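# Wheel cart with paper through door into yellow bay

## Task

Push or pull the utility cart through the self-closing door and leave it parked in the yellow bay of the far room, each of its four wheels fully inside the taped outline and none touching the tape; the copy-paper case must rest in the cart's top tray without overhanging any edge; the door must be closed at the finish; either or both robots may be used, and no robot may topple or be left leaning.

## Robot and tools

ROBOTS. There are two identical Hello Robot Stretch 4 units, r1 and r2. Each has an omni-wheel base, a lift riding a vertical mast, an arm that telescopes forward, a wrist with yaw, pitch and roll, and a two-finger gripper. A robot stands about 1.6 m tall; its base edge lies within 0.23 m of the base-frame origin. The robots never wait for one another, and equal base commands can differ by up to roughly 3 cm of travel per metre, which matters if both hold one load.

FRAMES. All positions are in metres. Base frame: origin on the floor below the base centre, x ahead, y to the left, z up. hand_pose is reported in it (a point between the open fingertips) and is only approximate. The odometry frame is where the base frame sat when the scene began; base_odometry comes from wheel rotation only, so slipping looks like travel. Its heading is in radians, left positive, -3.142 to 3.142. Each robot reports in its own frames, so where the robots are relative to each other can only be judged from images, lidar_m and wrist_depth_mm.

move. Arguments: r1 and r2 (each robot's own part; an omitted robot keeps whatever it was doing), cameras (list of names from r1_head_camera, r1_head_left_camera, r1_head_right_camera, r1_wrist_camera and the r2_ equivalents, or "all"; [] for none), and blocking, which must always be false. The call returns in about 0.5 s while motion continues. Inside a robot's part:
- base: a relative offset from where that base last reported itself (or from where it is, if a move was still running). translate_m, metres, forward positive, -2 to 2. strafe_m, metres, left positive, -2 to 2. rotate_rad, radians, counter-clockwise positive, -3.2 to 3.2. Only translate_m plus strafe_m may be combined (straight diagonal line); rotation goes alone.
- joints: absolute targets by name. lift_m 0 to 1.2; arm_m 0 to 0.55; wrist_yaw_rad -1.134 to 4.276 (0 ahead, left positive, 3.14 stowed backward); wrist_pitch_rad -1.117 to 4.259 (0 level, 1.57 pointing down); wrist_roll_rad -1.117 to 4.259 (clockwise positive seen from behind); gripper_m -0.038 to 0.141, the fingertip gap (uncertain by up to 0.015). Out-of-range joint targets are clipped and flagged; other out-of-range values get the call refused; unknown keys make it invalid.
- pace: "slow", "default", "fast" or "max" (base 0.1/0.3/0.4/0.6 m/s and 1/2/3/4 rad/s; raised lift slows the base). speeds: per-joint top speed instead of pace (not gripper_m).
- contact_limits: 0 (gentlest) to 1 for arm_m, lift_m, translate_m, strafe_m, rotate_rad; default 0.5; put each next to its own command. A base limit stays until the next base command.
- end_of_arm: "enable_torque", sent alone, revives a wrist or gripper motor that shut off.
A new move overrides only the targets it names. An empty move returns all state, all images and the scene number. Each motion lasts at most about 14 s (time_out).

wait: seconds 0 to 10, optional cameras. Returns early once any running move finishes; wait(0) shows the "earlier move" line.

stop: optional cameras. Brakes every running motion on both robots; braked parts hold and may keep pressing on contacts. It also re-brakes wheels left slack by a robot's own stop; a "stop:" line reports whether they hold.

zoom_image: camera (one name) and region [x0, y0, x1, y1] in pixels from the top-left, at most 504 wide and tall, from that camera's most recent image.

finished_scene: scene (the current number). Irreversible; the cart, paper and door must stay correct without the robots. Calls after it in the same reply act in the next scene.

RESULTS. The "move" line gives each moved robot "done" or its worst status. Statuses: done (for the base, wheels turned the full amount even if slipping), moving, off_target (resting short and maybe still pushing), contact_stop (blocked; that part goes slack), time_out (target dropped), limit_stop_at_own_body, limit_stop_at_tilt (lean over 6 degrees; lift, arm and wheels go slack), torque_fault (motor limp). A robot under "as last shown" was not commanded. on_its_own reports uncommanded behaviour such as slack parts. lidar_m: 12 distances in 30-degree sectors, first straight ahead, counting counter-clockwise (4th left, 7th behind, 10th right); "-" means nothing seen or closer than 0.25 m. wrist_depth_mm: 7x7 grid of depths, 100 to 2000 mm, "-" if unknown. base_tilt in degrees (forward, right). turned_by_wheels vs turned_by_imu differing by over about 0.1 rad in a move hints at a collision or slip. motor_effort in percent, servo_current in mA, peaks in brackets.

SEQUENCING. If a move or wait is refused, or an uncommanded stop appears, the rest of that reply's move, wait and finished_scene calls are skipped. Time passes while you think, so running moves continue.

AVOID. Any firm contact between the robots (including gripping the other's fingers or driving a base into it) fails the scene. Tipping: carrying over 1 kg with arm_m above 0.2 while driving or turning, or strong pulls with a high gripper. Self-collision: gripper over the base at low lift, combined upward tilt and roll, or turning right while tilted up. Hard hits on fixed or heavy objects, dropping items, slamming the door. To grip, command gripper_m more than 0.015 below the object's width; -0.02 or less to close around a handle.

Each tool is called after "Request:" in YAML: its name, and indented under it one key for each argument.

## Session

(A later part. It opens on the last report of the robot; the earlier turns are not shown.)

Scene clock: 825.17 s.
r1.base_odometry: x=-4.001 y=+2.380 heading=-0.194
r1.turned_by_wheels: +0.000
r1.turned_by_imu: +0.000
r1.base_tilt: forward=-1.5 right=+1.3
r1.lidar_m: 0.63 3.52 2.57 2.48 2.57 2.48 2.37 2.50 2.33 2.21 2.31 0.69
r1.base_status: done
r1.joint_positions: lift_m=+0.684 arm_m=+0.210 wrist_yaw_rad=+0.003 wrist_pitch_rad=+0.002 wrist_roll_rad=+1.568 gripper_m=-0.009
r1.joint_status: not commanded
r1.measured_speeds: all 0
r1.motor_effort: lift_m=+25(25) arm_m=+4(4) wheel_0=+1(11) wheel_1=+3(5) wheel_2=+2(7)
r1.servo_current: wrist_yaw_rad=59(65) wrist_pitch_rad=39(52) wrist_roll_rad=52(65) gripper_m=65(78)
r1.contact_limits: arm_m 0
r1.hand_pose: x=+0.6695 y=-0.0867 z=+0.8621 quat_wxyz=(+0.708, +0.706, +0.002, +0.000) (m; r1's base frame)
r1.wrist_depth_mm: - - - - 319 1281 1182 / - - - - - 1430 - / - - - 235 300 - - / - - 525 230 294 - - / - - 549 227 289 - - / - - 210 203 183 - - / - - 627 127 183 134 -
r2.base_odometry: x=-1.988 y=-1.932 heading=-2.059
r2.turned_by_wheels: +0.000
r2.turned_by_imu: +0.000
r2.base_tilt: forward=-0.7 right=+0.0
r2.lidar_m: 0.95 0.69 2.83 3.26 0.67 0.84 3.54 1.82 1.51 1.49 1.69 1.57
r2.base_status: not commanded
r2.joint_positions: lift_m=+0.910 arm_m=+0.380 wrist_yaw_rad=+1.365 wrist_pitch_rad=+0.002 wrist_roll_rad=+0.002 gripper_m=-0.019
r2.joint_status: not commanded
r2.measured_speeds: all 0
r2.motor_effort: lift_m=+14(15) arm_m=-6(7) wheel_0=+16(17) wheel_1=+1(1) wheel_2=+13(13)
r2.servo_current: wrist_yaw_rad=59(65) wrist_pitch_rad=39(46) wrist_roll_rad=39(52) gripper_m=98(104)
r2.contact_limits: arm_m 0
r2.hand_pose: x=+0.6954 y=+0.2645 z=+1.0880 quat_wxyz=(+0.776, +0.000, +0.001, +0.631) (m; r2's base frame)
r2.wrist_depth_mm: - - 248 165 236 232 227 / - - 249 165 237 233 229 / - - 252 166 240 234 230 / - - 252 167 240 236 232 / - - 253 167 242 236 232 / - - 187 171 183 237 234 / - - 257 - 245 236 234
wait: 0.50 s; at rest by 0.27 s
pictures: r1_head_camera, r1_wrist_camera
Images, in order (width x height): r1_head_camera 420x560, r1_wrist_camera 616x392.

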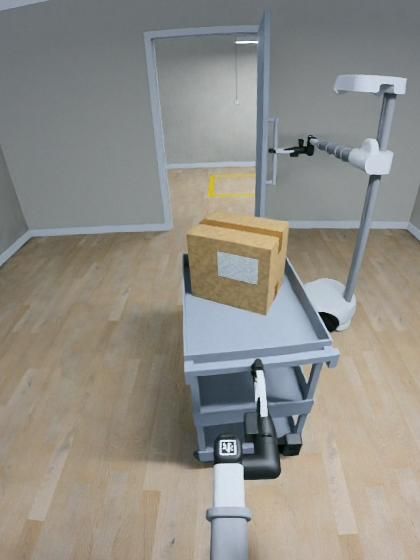

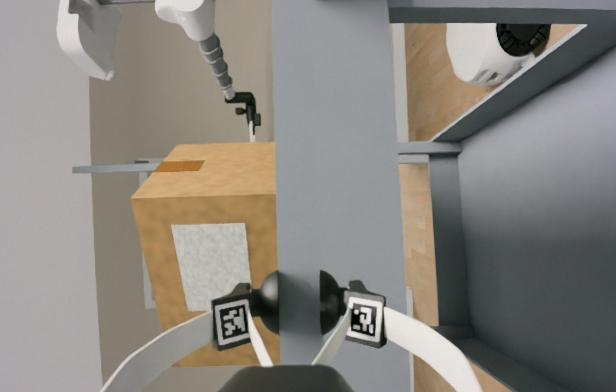

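Request:
move:
  r1: {"base":{"strafe_m":0.08},"pace":"slow"}
  blocking: false

Request:
wait:
  seconds: 2

Request:
wait:
  seconds: 0.7
  cameras: ["r1_head_camera", "r1_wrist_camera"]

Scene clock: 833.73 s.
move: r1 moving
r1.base_odometry: x=-3.998 y=+2.394 heading=-0.194
r1.turned_by_wheels: +0.000
r1.turned_by_imu: +0.000
r1.base_tilt: forward=-1.6 right=+1.3
r1.lidar_m: 0.62 3.51 2.59 2.46 2.58 2.48 2.37 2.51 2.35 2.23 2.36 0.70
r1.base_status: strafe_m moving
r1.joint_positions: lift_m=+0.684 arm_m=+0.210 wrist_yaw_rad=+0.002 wrist_pitch_rad=+0.002 wrist_roll_rad=+1.568 gripper_m=-0.009
r1.joint_status: not commanded
r1.measured_speeds: translate_m=+0.001 strafe_m=+0.055 rotate_rad=-0.004 lift_m=+0.000 arm_m=+0.000 wrist_yaw_rad=-0.019 wrist_pitch_rad=+0.000 wrist_roll_rad=+0.000
r1.motor_effort: lift_m=+25(25) arm_m=+4(4) wheel_0=-8(8) wheel_1=+6(8) wheel_2=+1(2)
r1.servo_current: wrist_yaw_rad=39(72) wrist_pitch_rad=39(46) wrist_roll_rad=52(52) gripper_m=65(72)
r1.contact_limits: arm_m 0
r1.hand_pose: x=+0.6694 y=-0.0870 z=+0.8621 quat_wxyz=(+0.708, +0.706, +0.001, +0.000) (m; r1's base frame)
r1.wrist_depth_mm: - - 1366 1336 324 1229 345 / - - - - - 1430 - / - - - 242 303 904 - / - - 535 235 297 - - / - - 544 232 291 - - / - - 188 204 182 - - / - - 615 132 183 133 -
r2: as last shown
r2.base_tilt: forward=-0.7 right=+0.1
r2.lidar_m: 0.93 0.67 2.81 3.26 0.68 0.81 3.57 1.84 1.50 1.47 1.69 1.57
r2.motor_effort: lift_m=+14(15) arm_m=-6(7) wheel_0=+17(17) wheel_1=+0(1) wheel_2=+13(13)
r2.servo_current: wrist_yaw_rad=46(52) wrist_pitch_rad=46(46) wrist_roll_rad=52(59) gripper_m=98(104)
r2.contact_limits: arm_m 0
r2.wrist_depth_mm: - - 248 164 236 232 228 / - - 249 165 238 232 229 / - - 251 166 239 234 230 / - - 252 168 240 236 230 / - - 254 167 242 236 232 / - - 187 172 183 236 234 / - - 256 - 243 236 236
pictures: none

Scene clock: 835.17 s.
earlier move: r1 done
r1.base_odometry: x=-3.985 y=+2.458 heading=-0.194
r1.turned_by_wheels: +0.000
r1.turned_by_imu: +0.000
r1.base_tilt: forward=-1.6 right=+1.3
r1.lidar_m: 0.64 3.41 2.51 2.39 2.50 2.46 2.37 2.54 2.39 2.29 2.40 0.68
r1.base_status: done
r1.joint_positions: lift_m=+0.684 arm_m=+0.210 wrist_yaw_rad=-0.001 wrist_pitch_rad=+0.002 wrist_roll_rad=+1.568 gripper_m=-0.009
r1.joint_status: not commanded
r1.measured_speeds: all 0
r1.motor_effort: lift_m=+25(25) arm_m=+4(4) wheel_0=-5(11) wheel_1=+1(8) wheel_2=+0(2)
r1.servo_current: wrist_yaw_rad=46(72) wrist_pitch_rad=39(46) wrist_roll_rad=26(59) gripper_m=65(72)
r1.contact_limits: arm_m 0
r1.hand_pose: x=+0.6692 y=-0.0877 z=+0.8621 quat_wxyz=(+0.708, +0.706, +0.000, -0.001) (m; r1's base frame)
r1.wrist_depth_mm: - - - - 329 1255 1281 / - - - - 297 1499 - / - - 634 234 294 - - / - - 521 232 293 - - / - - 559 229 290 - - / - - 191 204 181 - - / - - - 132 179 133 -
r2.base_odometry: x=-1.988 y=-1.932 heading=-2.059
r2.turned_by_wheels: +0.000
r2.turned_by_imu: +0.000
r2.base_tilt: forward=-0.6 right=+0.0
r2.lidar_m: 0.92 0.69 2.86 3.26 0.68 0.86 3.56 1.85 1.50 1.49 1.68 1.57
r2.base_status: not commanded
r2.joint_positions: lift_m=+0.910 arm_m=+0.380 wrist_yaw_rad=+1.365 wrist_pitch_rad=+0.002 wrist_roll_rad=+0.002 gripper_m=-0.019
r2.joint_status: not commanded
r2.measured_speeds: all 0
r2.motor_effort: lift_m=+15(15) arm_m=-6(7) wheel_0=+17(17) wheel_1=+1(1) wheel_2=+13(13)
r2.servo_current: wrist_yaw_rad=52(65) wrist_pitch_rad=39(46) wrist_roll_rad=46(59) gripper_m=98(104)
r2.contact_limits: arm_m 0
r2.hand_pose: x=+0.6954 y=+0.2645 z=+1.0880 quat_wxyz=(+0.776, +0.000, +0.001, +0.631) (m; r2's base frame)
r2.wrist_depth_mm: - - 248 165 236 232 228 / - - 249 166 237 233 230 / - - 250 166 240 234 230 / - - 252 167 240 236 231 / - - 254 167 242 236 232 / - - 187 171 183 236 234 / - - 257 - 244 236 236
wait: 1.43 of 2 s (r1 has come to rest)
pictures: none

Scene clock: 835.87 s.
r1.base_odometry: x=-3.985 y=+2.458 heading=-0.194
r1.turned_by_wheels: +0.000
r1.turned_by_imu: +0.000
r1.base_tilt: forward=-1.6 right=+1.3
r1.lidar_m: 0.64 3.43 2.49 2.40 2.49 2.50 2.38 2.52 2.39 2.29 2.37 0.69
r1.base_status: done
r1.joint_positions: lift_m=+0.684 arm_m=+0.210 wrist_yaw_rad=-0.001 wrist_pitch_rad=+0.002 wrist_roll_rad=+1.568 gripper_m=-0.009
r1.joint_status: not commanded
r1.measured_speeds: all 0
r1.motor_effort: lift_m=+25(25) arm_m=+4(4) wheel_0=-5(11) wheel_1=+1(8) wheel_2=+0(2)
r1.servo_current: wrist_yaw_rad=39(72) wrist_pitch_rad=46(46) wrist_roll_rad=52(59) gripper_m=65(72)
r1.contact_limits: arm_m 0
r1.hand_pose: x=+0.6692 y=-0.0877 z=+0.8621 quat_wxyz=(+0.708, +0.706, +0.000, -0.001) (m; r1's base frame)
r1.wrist_depth_mm: - - - - 327 1308 1281 / - - - - 298 1499 - / - - 647 234 294 - - / - - 521 231 294 - - / - - 564 229 290 - - / - - 190 204 181 - - / - - - 132 179 132 -
r2.base_odometry: x=-1.988 y=-1.932 heading=-2.059
r2.turned_by_wheels: +0.000
r2.turned_by_imu: +0.000
r2.base_tilt: forward=-0.7 right=+0.0
r2.lidar_m: 0.95 0.68 2.82 3.24 0.67 0.87 3.57 1.82 1.51 1.49 1.69 1.55
r2.base_status: not commanded
r2.joint_positions: lift_m=+0.910 arm_m=+0.380 wrist_yaw_rad=+1.365 wrist_pitch_rad=+0.002 wrist_roll_rad=+0.002 gripper_m=-0.019
r2.joint_status: not commanded
r2.measured_speeds: all 0
r2.motor_effort: lift_m=+15(15) arm_m=-6(7) wheel_0=+17(17) wheel_1=+0(1) wheel_2=+13(13)
r2.servo_current: wrist_yaw_rad=65(65) wrist_pitch_rad=46(46) wrist_roll_rad=46(59) gripper_m=98(104)
r2.contact_limits: arm_m 0
r2.hand_pose: x=+0.6954 y=+0.2645 z=+1.0880 quat_wxyz=(+0.776, +0.000, +0.001, +0.631) (m; r2's base frame)
r2.wrist_depth_mm: - - 248 165 237 232 227 / - - 249 166 238 232 229 / - - 251 167 239 234 230 / - - 251 168 241 236 231 / - - 253 167 242 236 233 / - - 187 171 183 237 234 / - - 256 - 245 237 236
wait: 0.70 s; at rest by 0.27 s
pictures: r1_head_camera, r1_wrist_camera
Images, in order (width x height): r1_head_camera 420x560, r1_wrist_camera 616x392.

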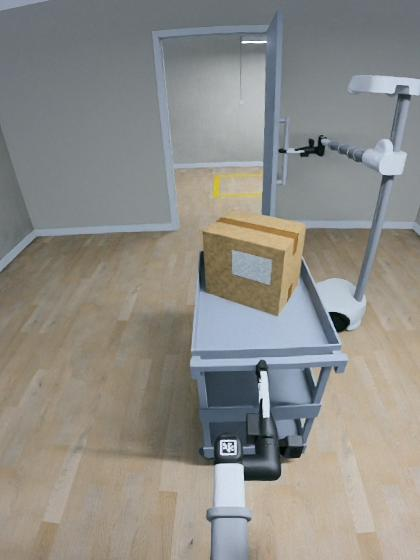

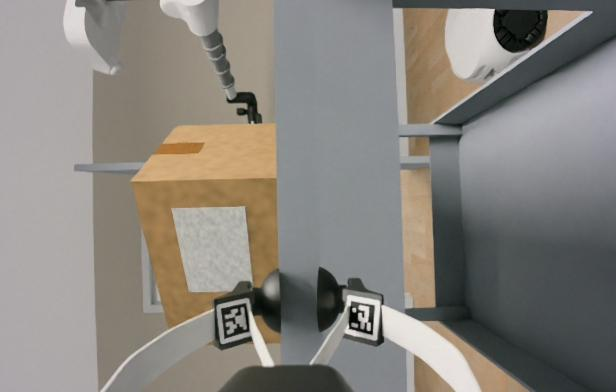

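Request:
move:
  r1: {"base":{"translate_m":0.4,"strafe_m":-0.036},"pace":"slow"}
  blocking: false

Request:
wait:
  seconds: 6

Request:
wait:
  seconds: 0.7
  cameras: ["r1_head_camera", "r1_wrist_camera"]

Scene clock: 851.63 s.
move: r1 moving
r1.base_odometry: x=-3.974 y=+2.455 heading=-0.194
r1.turned_by_wheels: +0.000
r1.turned_by_imu: +0.000
r1.base_tilt: forward=-1.6 right=+1.2
r1.lidar_m: 0.62 3.43 2.53 2.41 2.51 2.49 2.39 2.53 2.37 2.31 2.39 0.69
r1.base_status: translate_m moving; strafe_m moving
r1.joint_positions: lift_m=+0.684 arm_m=+0.210 wrist_yaw_rad=-0.001 wrist_pitch_rad=+0.002 wrist_roll_rad=+1.568 gripper_m=-0.009
r1.joint_status: not commanded
r1.measured_speeds: translate_m=+0.049 strafe_m=-0.005 rotate_rad=+0.002 lift_m=+0.000 arm_m=+0.000 wrist_yaw_rad=+0.000 wrist_pitch_rad=+0.000 wrist_roll_rad=+0.000
r1.motor_effort: lift_m=+25(25) arm_m=+4(4) wheel_0=+2(6) wheel_1=+4(4) wheel_2=-8(10)
r1.servo_current: wrist_yaw_rad=59(59) wrist_pitch_rad=39(46) wrist_roll_rad=59(59) gripper_m=65(72)
r1.contact_limits: arm_m 0
r1.hand_pose: x=+0.6692 y=-0.0877 z=+0.8621 quat_wxyz=(+0.708, +0.706, +0.000, -0.001) (m; r1's base frame)
r1.wrist_depth_mm: - - - - 294 1281 1205 / - - - - 291 1499 - / - - 634 229 289 - - / - - 517 226 286 - - / - - 554 224 286 - - / - - 208 201 182 - - / - - - 125 184 135 -
r2: as last shown
r2.base_tilt: forward=-0.7 right=+0.1
r2.lidar_m: 0.93 0.67 2.87 3.24 0.69 0.86 3.53 1.82 1.50 1.48 1.66 1.57
r2.motor_effort: lift_m=+14(15) arm_m=-6(7) wheel_0=+16(17) wheel_1=+1(1) wheel_2=+13(13)
r2.servo_current: wrist_yaw_rad=52(59) wrist_pitch_rad=39(46) wrist_roll_rad=46(52) gripper_m=91(104)
r2.contact_limits: arm_m 0
r2.wrist_depth_mm: - - 247 165 238 232 227 / - - 249 165 237 232 229 / - - 251 166 239 235 229 / - - 252 168 241 236 231 / - - 253 167 242 237 232 / - - 187 171 183 237 233 / - - 256 - 243 236 236
pictures: none

Scene clock: 856.43 s.
earlier move: r1 done
r1.base_odometry: x=-3.600 y=+2.346 heading=-0.194
r1.turned_by_wheels: +0.000
r1.turned_by_imu: -0.001
r1.base_tilt: forward=-1.6 right=+1.3
r1.lidar_m: 0.62 3.14 2.54 2.42 2.55 2.86 2.78 2.93 2.35 2.28 2.37 0.62
r1.base_status: done
r1.joint_positions: lift_m=+0.684 arm_m=+0.210 wrist_yaw_rad=-0.002 wrist_pitch_rad=+0.004 wrist_roll_rad=+1.568 gripper_m=-0.009
r1.joint_status: not commanded
r1.measured_speeds: all 0
r1.motor_effort: lift_m=+25(25) arm_m=+4(4) wheel_0=+2(10) wheel_1=+2(7) wheel_2=-4(15)
r1.servo_current: wrist_yaw_rad=59(65) wrist_pitch_rad=39(52) wrist_roll_rad=46(72) gripper_m=52(72)
r1.contact_limits: arm_m 0
r1.hand_pose: x=+0.6691 y=-0.0880 z=+0.8617 quat_wxyz=(+0.708, +0.706, +0.001, -0.002) (m; r1's base frame)
r1.wrist_depth_mm: - - - 216 219 1756 - / - - 574 219 221 - - / - 459 459 222 224 - - / - 492 480 167 229 - - / - - 539 169 232 - - / - - 204 190 185 1863 - / - - - - 238 1430 -
r2.base_odometry: x=-1.988 y=-1.932 heading=-2.059
r2.turned_by_wheels: +0.000
r2.turned_by_imu: +0.001
r2.base_tilt: forward=-0.7 right=+0.0
r2.lidar_m: 0.94 0.68 2.82 0.45 0.41 0.71 3.59 1.83 1.49 1.49 1.70 1.59
r2.base_status: not commanded
r2.joint_positions: lift_m=+0.910 arm_m=+0.380 wrist_yaw_rad=+1.365 wrist_pitch_rad=+0.002 wrist_roll_rad=+0.002 gripper_m=-0.019
r2.joint_status: not commanded
r2.measured_speeds: all 0
r2.motor_effort: lift_m=+14(15) arm_m=-6(7) wheel_0=+16(17) wheel_1=+1(1) wheel_2=+13(13)
r2.servo_current: wrist_yaw_rad=46(65) wrist_pitch_rad=39(46) wrist_roll_rad=52(65) gripper_m=98(104)
r2.contact_limits: arm_m 0
r2.hand_pose: x=+0.6954 y=+0.2645 z=+1.0880 quat_wxyz=(+0.776, +0.000, +0.001, +0.631) (m; r2's base frame)
r2.wrist_depth_mm: - - 249 164 236 232 228 / - - 251 166 238 232 228 / - - 251 166 239 234 230 / - - 251 168 240 235 231 / - - 253 167 243 236 232 / - - 187 172 183 238 234 / - - 257 - 245 237 236
wait: 4.80 of 6 s (r1 has come to rest)
pictures: none

Scene clock: 857.13 s.
r1.base_odometry: x=-3.600 y=+2.346 heading=-0.194
r1.turned_by_wheels: +0.000
r1.turned_by_imu: +0.000
r1.base_tilt: forward=-1.6 right=+1.3
r1.lidar_m: 0.62 3.14 2.57 2.46 2.58 2.89 2.80 2.94 2.35 2.28 2.36 0.60
r1.base_status: done
r1.joint_positions: lift_m=+0.684 arm_m=+0.210 wrist_yaw_rad=-0.002 wrist_pitch_rad=+0.004 wrist_roll_rad=+1.568 gripper_m=-0.009
r1.joint_status: not commanded
r1.measured_speeds: all 0
r1.motor_effort: lift_m=+25(25) arm_m=+4(4) wheel_0=+2(10) wheel_1=+2(7) wheel_2=-4(15)
r1.servo_current: wrist_yaw_rad=39(65) wrist_pitch_rad=46(52) wrist_roll_rad=59(72) gripper_m=52(72)
r1.contact_limits: arm_m 0
r1.hand_pose: x=+0.6691 y=-0.0880 z=+0.8617 quat_wxyz=(+0.708, +0.706, +0.001, -0.002) (m; r1's base frame)
r1.wrist_depth_mm: - - - 216 217 1708 - / - - 574 219 222 - - / - 462 452 223 225 - - / - 492 480 167 229 - - / - - 549 169 232 - - / - - 203 190 183 1756 - / - - - - 240 1464 -
r2.base_odometry: x=-1.988 y=-1.932 heading=-2.059
r2.turned_by_wheels: +0.000
r2.turned_by_imu: +0.000
r2.base_tilt: forward=-0.7 right=+0.0
r2.lidar_m: 0.94 0.69 2.86 0.47 0.40 0.75 3.56 1.83 1.50 1.50 1.70 1.58
r2.base_status: not commanded
r2.joint_positions: lift_m=+0.910 arm_m=+0.380 wrist_yaw_rad=+1.365 wrist_pitch_rad=+0.002 wrist_roll_rad=+0.002 gripper_m=-0.019
r2.joint_status: not commanded
r2.measured_speeds: all 0
r2.motor_effort: lift_m=+15(15) arm_m=-6(7) wheel_0=+16(17) wheel_1=+0(1) wheel_2=+13(13)
r2.servo_current: wrist_yaw_rad=52(65) wrist_pitch_rad=39(46) wrist_roll_rad=46(65) gripper_m=104(104)
r2.contact_limits: arm_m 0
r2.hand_pose: x=+0.6954 y=+0.2645 z=+1.0880 quat_wxyz=(+0.776, +0.000, +0.001, +0.631) (m; r2's base frame)
r2.wrist_depth_mm: - - 248 164 237 232 227 / - - 249 166 238 232 229 / - - 251 166 239 234 229 / - - 252 168 241 235 232 / - - 254 167 242 237 232 / - - 187 171 183 236 234 / - - 257 - 245 237 236
wait: 0.70 s; at rest by 0.27 s
pictures: r1_head_camera, r1_wrist_camera
Images, in order (width x height): r1_head_camera 420x560, r1_wrist_camera 616x392.

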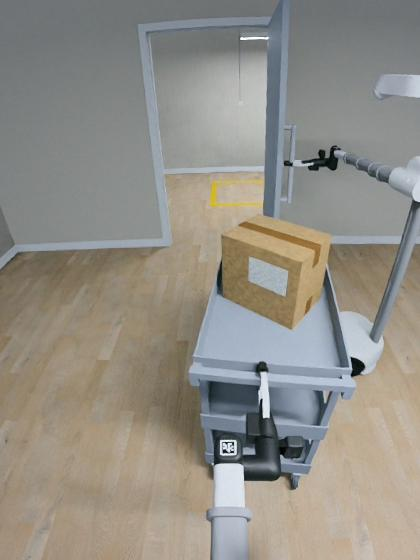

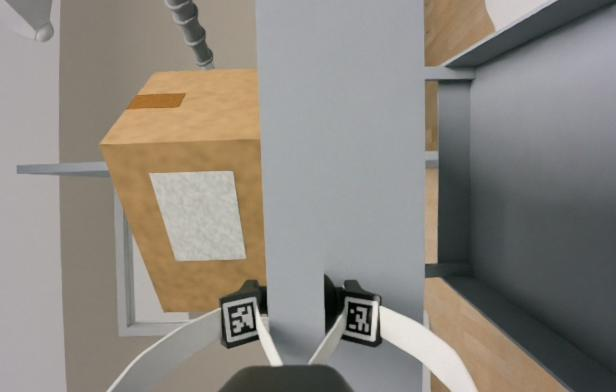

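Request:
move:
  r1: {"base":{"strafe_m":-0.1},"pace":"slow"}
  blocking: false

Request:
wait:
  seconds: 3

Request:
wait:
  seconds: 0.7
  cameras: ["r1_head_camera", "r1_wrist_camera"]

Scene clock: 902.27 s.
move: r1 moving
r1.base_odometry: x=-3.603 y=+2.332 heading=-0.194
r1.turned_by_wheels: +0.000
r1.turned_by_imu: +0.000
r1.base_tilt: forward=-1.6 right=+1.3
r1.lidar_m: 0.61 3.11 2.56 2.46 2.55 2.89 2.79 2.92 2.37 2.27 2.34 0.63
r1.base_status: strafe_m moving
r1.joint_positions: lift_m=+0.684 arm_m=+0.210 wrist_yaw_rad=-0.002 wrist_pitch_rad=+0.004 wrist_roll_rad=+1.568 gripper_m=-0.009
r1.joint_status: not commanded
r1.measured_speeds: translate_m=+0.000 strafe_m=-0.056 rotate_rad=+0.001 lift_m=+0.000 arm_m=+0.000 wrist_yaw_rad=+0.000 wrist_pitch_rad=+0.000 wrist_roll_rad=+0.000
r1.motor_effort: lift_m=+25(25) arm_m=+4(4) wheel_0=+10(10) wheel_1=-6(7) wheel_2=+0(2)
r1.servo_current: wrist_yaw_rad=46(72) wrist_pitch_rad=46(52) wrist_roll_rad=52(65) gripper_m=46(52)
r1.contact_limits: arm_m 0
r1.hand_pose: x=+0.6691 y=-0.0880 z=+0.8617 quat_wxyz=(+0.708, +0.706, +0.001, -0.002) (m; r1's base frame)
r1.wrist_depth_mm: - - - 211 213 1661 - / - - 539 215 218 - - / - 445 452 220 223 - - / - 500 488 165 225 - - / - - 549 169 231 - - / - - 192 188 187 1708 - / - - - 138 240 1397 -
r2: as last shown
r2.lidar_m: 0.95 0.69 2.83 0.44 0.39 0.73 3.56 1.82 1.51 1.50 1.70 1.57
r2.motor_effort: lift_m=+15(15) arm_m=-6(7) wheel_0=+16(17) wheel_1=+1(1) wheel_2=+13(13)
r2.servo_current: wrist_yaw_rad=46(52) wrist_pitch_rad=39(46) wrist_roll_rad=46(65) gripper_m=104(104)
r2.contact_limits: arm_m 0
r2.wrist_depth_mm: - - 248 165 236 231 228 / - - 250 166 237 233 229 / - - 251 166 240 234 229 / - - 251 167 241 236 232 / - - 254 167 242 237 233 / - - 187 171 183 237 234 / - - 257 - 245 236 235
pictures: none

Scene clock: 903.90 s.
earlier move: r1 done
r1.base_odometry: x=-3.619 y=+2.248 heading=-0.194
r1.turned_by_wheels: +0.000
r1.turned_by_imu: +0.000
r1.base_tilt: forward=-1.6 right=+1.3
r1.lidar_m: 0.60 3.12 2.65 2.55 2.62 2.90 2.78 2.92 2.27 2.16 2.25 0.63
r1.base_status: done
r1.joint_positions: lift_m=+0.684 arm_m=+0.210 wrist_yaw_rad=+0.003 wrist_pitch_rad=+0.004 wrist_roll_rad=+1.568 gripper_m=-0.009
r1.joint_status: not commanded
r1.measured_speeds: all 0
r1.motor_effort: lift_m=+25(25) arm_m=+4(4) wheel_0=+4(13) wheel_1=-2(7) wheel_2=+2(3)
r1.servo_current: wrist_yaw_rad=46(72) wrist_pitch_rad=39(52) wrist_roll_rad=65(65) gripper_m=46(59)
r1.contact_limits: arm_m 0
r1.hand_pose: x=+0.6695 y=-0.0866 z=+0.8616 quat_wxyz=(+0.708, +0.706, +0.002, +0.000) (m; r1's base frame)
r1.wrist_depth_mm: - - - 224 225 1708 - / - - 1499 167 226 - - / - 500 477 228 229 - - / - 484 477 170 231 - - / - - 530 172 233 - - / - - 569 188 185 - - / - - 183 - 238 559 -
r2.base_odometry: x=-1.988 y=-1.932 heading=-2.059
r2.turned_by_wheels: +0.000
r2.turned_by_imu: +0.000
r2.base_tilt: forward=-0.7 right=+0.0
r2.lidar_m: 0.94 0.67 2.83 0.37 0.36 0.60 3.59 1.81 1.48 1.50 1.69 1.56
r2.base_status: not commanded
r2.joint_positions: lift_m=+0.910 arm_m=+0.380 wrist_yaw_rad=+1.365 wrist_pitch_rad=+0.002 wrist_roll_rad=+0.002 gripper_m=-0.019
r2.joint_status: not commanded
r2.measured_speeds: all 0
r2.motor_effort: lift_m=+14(15) arm_m=-7(7) wheel_0=+16(17) wheel_1=+1(1) wheel_2=+13(13)
r2.servo_current: wrist_yaw_rad=59(65) wrist_pitch_rad=39(46) wrist_roll_rad=52(65) gripper_m=98(104)
r2.contact_limits: arm_m 0
r2.hand_pose: x=+0.6954 y=+0.2645 z=+1.0880 quat_wxyz=(+0.776, +0.000, +0.001, +0.631) (m; r2's base frame)
r2.wrist_depth_mm: - - 248 164 236 232 227 / - - 250 166 237 233 229 / - - 251 166 240 233 230 / - - 253 168 241 236 231 / - - 254 167 242 236 233 / - - 187 171 183 236 234 / - - 258 - 245 237 236
wait: 1.63 of 3 s (r1 has come to rest)
pictures: none

Scene clock: 904.60 s.
r1.base_odometry: x=-3.619 y=+2.248 heading=-0.194
r1.turned_by_wheels: +0.000
r1.turned_by_imu: +0.000
r1.base_tilt: forward=-1.5 right=+1.2
r1.lidar_m: 0.60 3.13 2.60 2.54 2.64 2.86 2.79 2.92 2.26 2.16 2.27 0.61
r1.base_status: done
r1.joint_positions: lift_m=+0.684 arm_m=+0.210 wrist_yaw_rad=+0.003 wrist_pitch_rad=+0.004 wrist_roll_rad=+1.568 gripper_m=-0.009
r1.joint_status: not commanded
r1.measured_speeds: all 0
r1.motor_effort: lift_m=+25(25) arm_m=+4(4) wheel_0=+5(13) wheel_1=-2(7) wheel_2=+2(3)
r1.servo_current: wrist_yaw_rad=46(72) wrist_pitch_rad=46(52) wrist_roll_rad=52(65) gripper_m=52(59)
r1.contact_limits: arm_m 0
r1.hand_pose: x=+0.6695 y=-0.0866 z=+0.8616 quat_wxyz=(+0.708, +0.706, +0.002, +0.000) (m; r1's base frame)
r1.wrist_depth_mm: - - - 224 224 1708 - / - - 1464 167 228 - - / - 504 473 229 229 - - / - 480 477 170 231 - - / - - 525 172 233 - - / - - 564 189 185 - - / - - 183 - 237 559 -
r2.base_odometry: x=-1.988 y=-1.932 heading=-2.059
r2.turned_by_wheels: +0.000
r2.turned_by_imu: +0.000
r2.base_tilt: forward=-0.6 right=+0.0
r2.lidar_m: 0.94 0.70 2.84 0.39 0.36 0.58 3.56 1.84 1.51 1.49 1.68 1.57
r2.base_status: not commanded
r2.joint_positions: lift_m=+0.910 arm_m=+0.380 wrist_yaw_rad=+1.365 wrist_pitch_rad=+0.002 wrist_roll_rad=+0.002 gripper_m=-0.019
r2.joint_status: not commanded
r2.measured_speeds: all 0
r2.motor_effort: lift_m=+15(15) arm_m=-7(7) wheel_0=+16(17) wheel_1=+1(1) wheel_2=+13(13)
r2.servo_current: wrist_yaw_rad=59(65) wrist_pitch_rad=39(46) wrist_roll_rad=46(65) gripper_m=98(104)
r2.contact_limits: arm_m 0
r2.hand_pose: x=+0.6954 y=+0.2645 z=+1.0880 quat_wxyz=(+0.776, +0.000, +0.001, +0.631) (m; r2's base frame)
r2.wrist_depth_mm: - - 248 165 236 231 227 / - - 250 166 237 232 229 / - - 251 166 238 233 229 / - - 252 168 240 236 231 / - - 254 167 242 236 233 / - - 187 171 183 237 234 / - - 257 - 244 236 235
wait: 0.70 s; at rest by 0.27 s
pictures: r1_head_camera, r1_wrist_camera
Images, in order (width x height): r1_head_camera 420x560, r1_wrist_camera 616x392.

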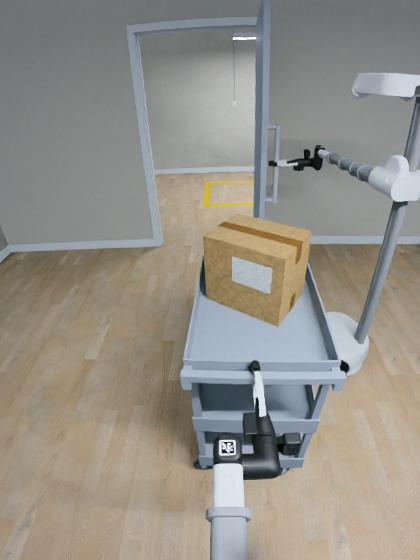

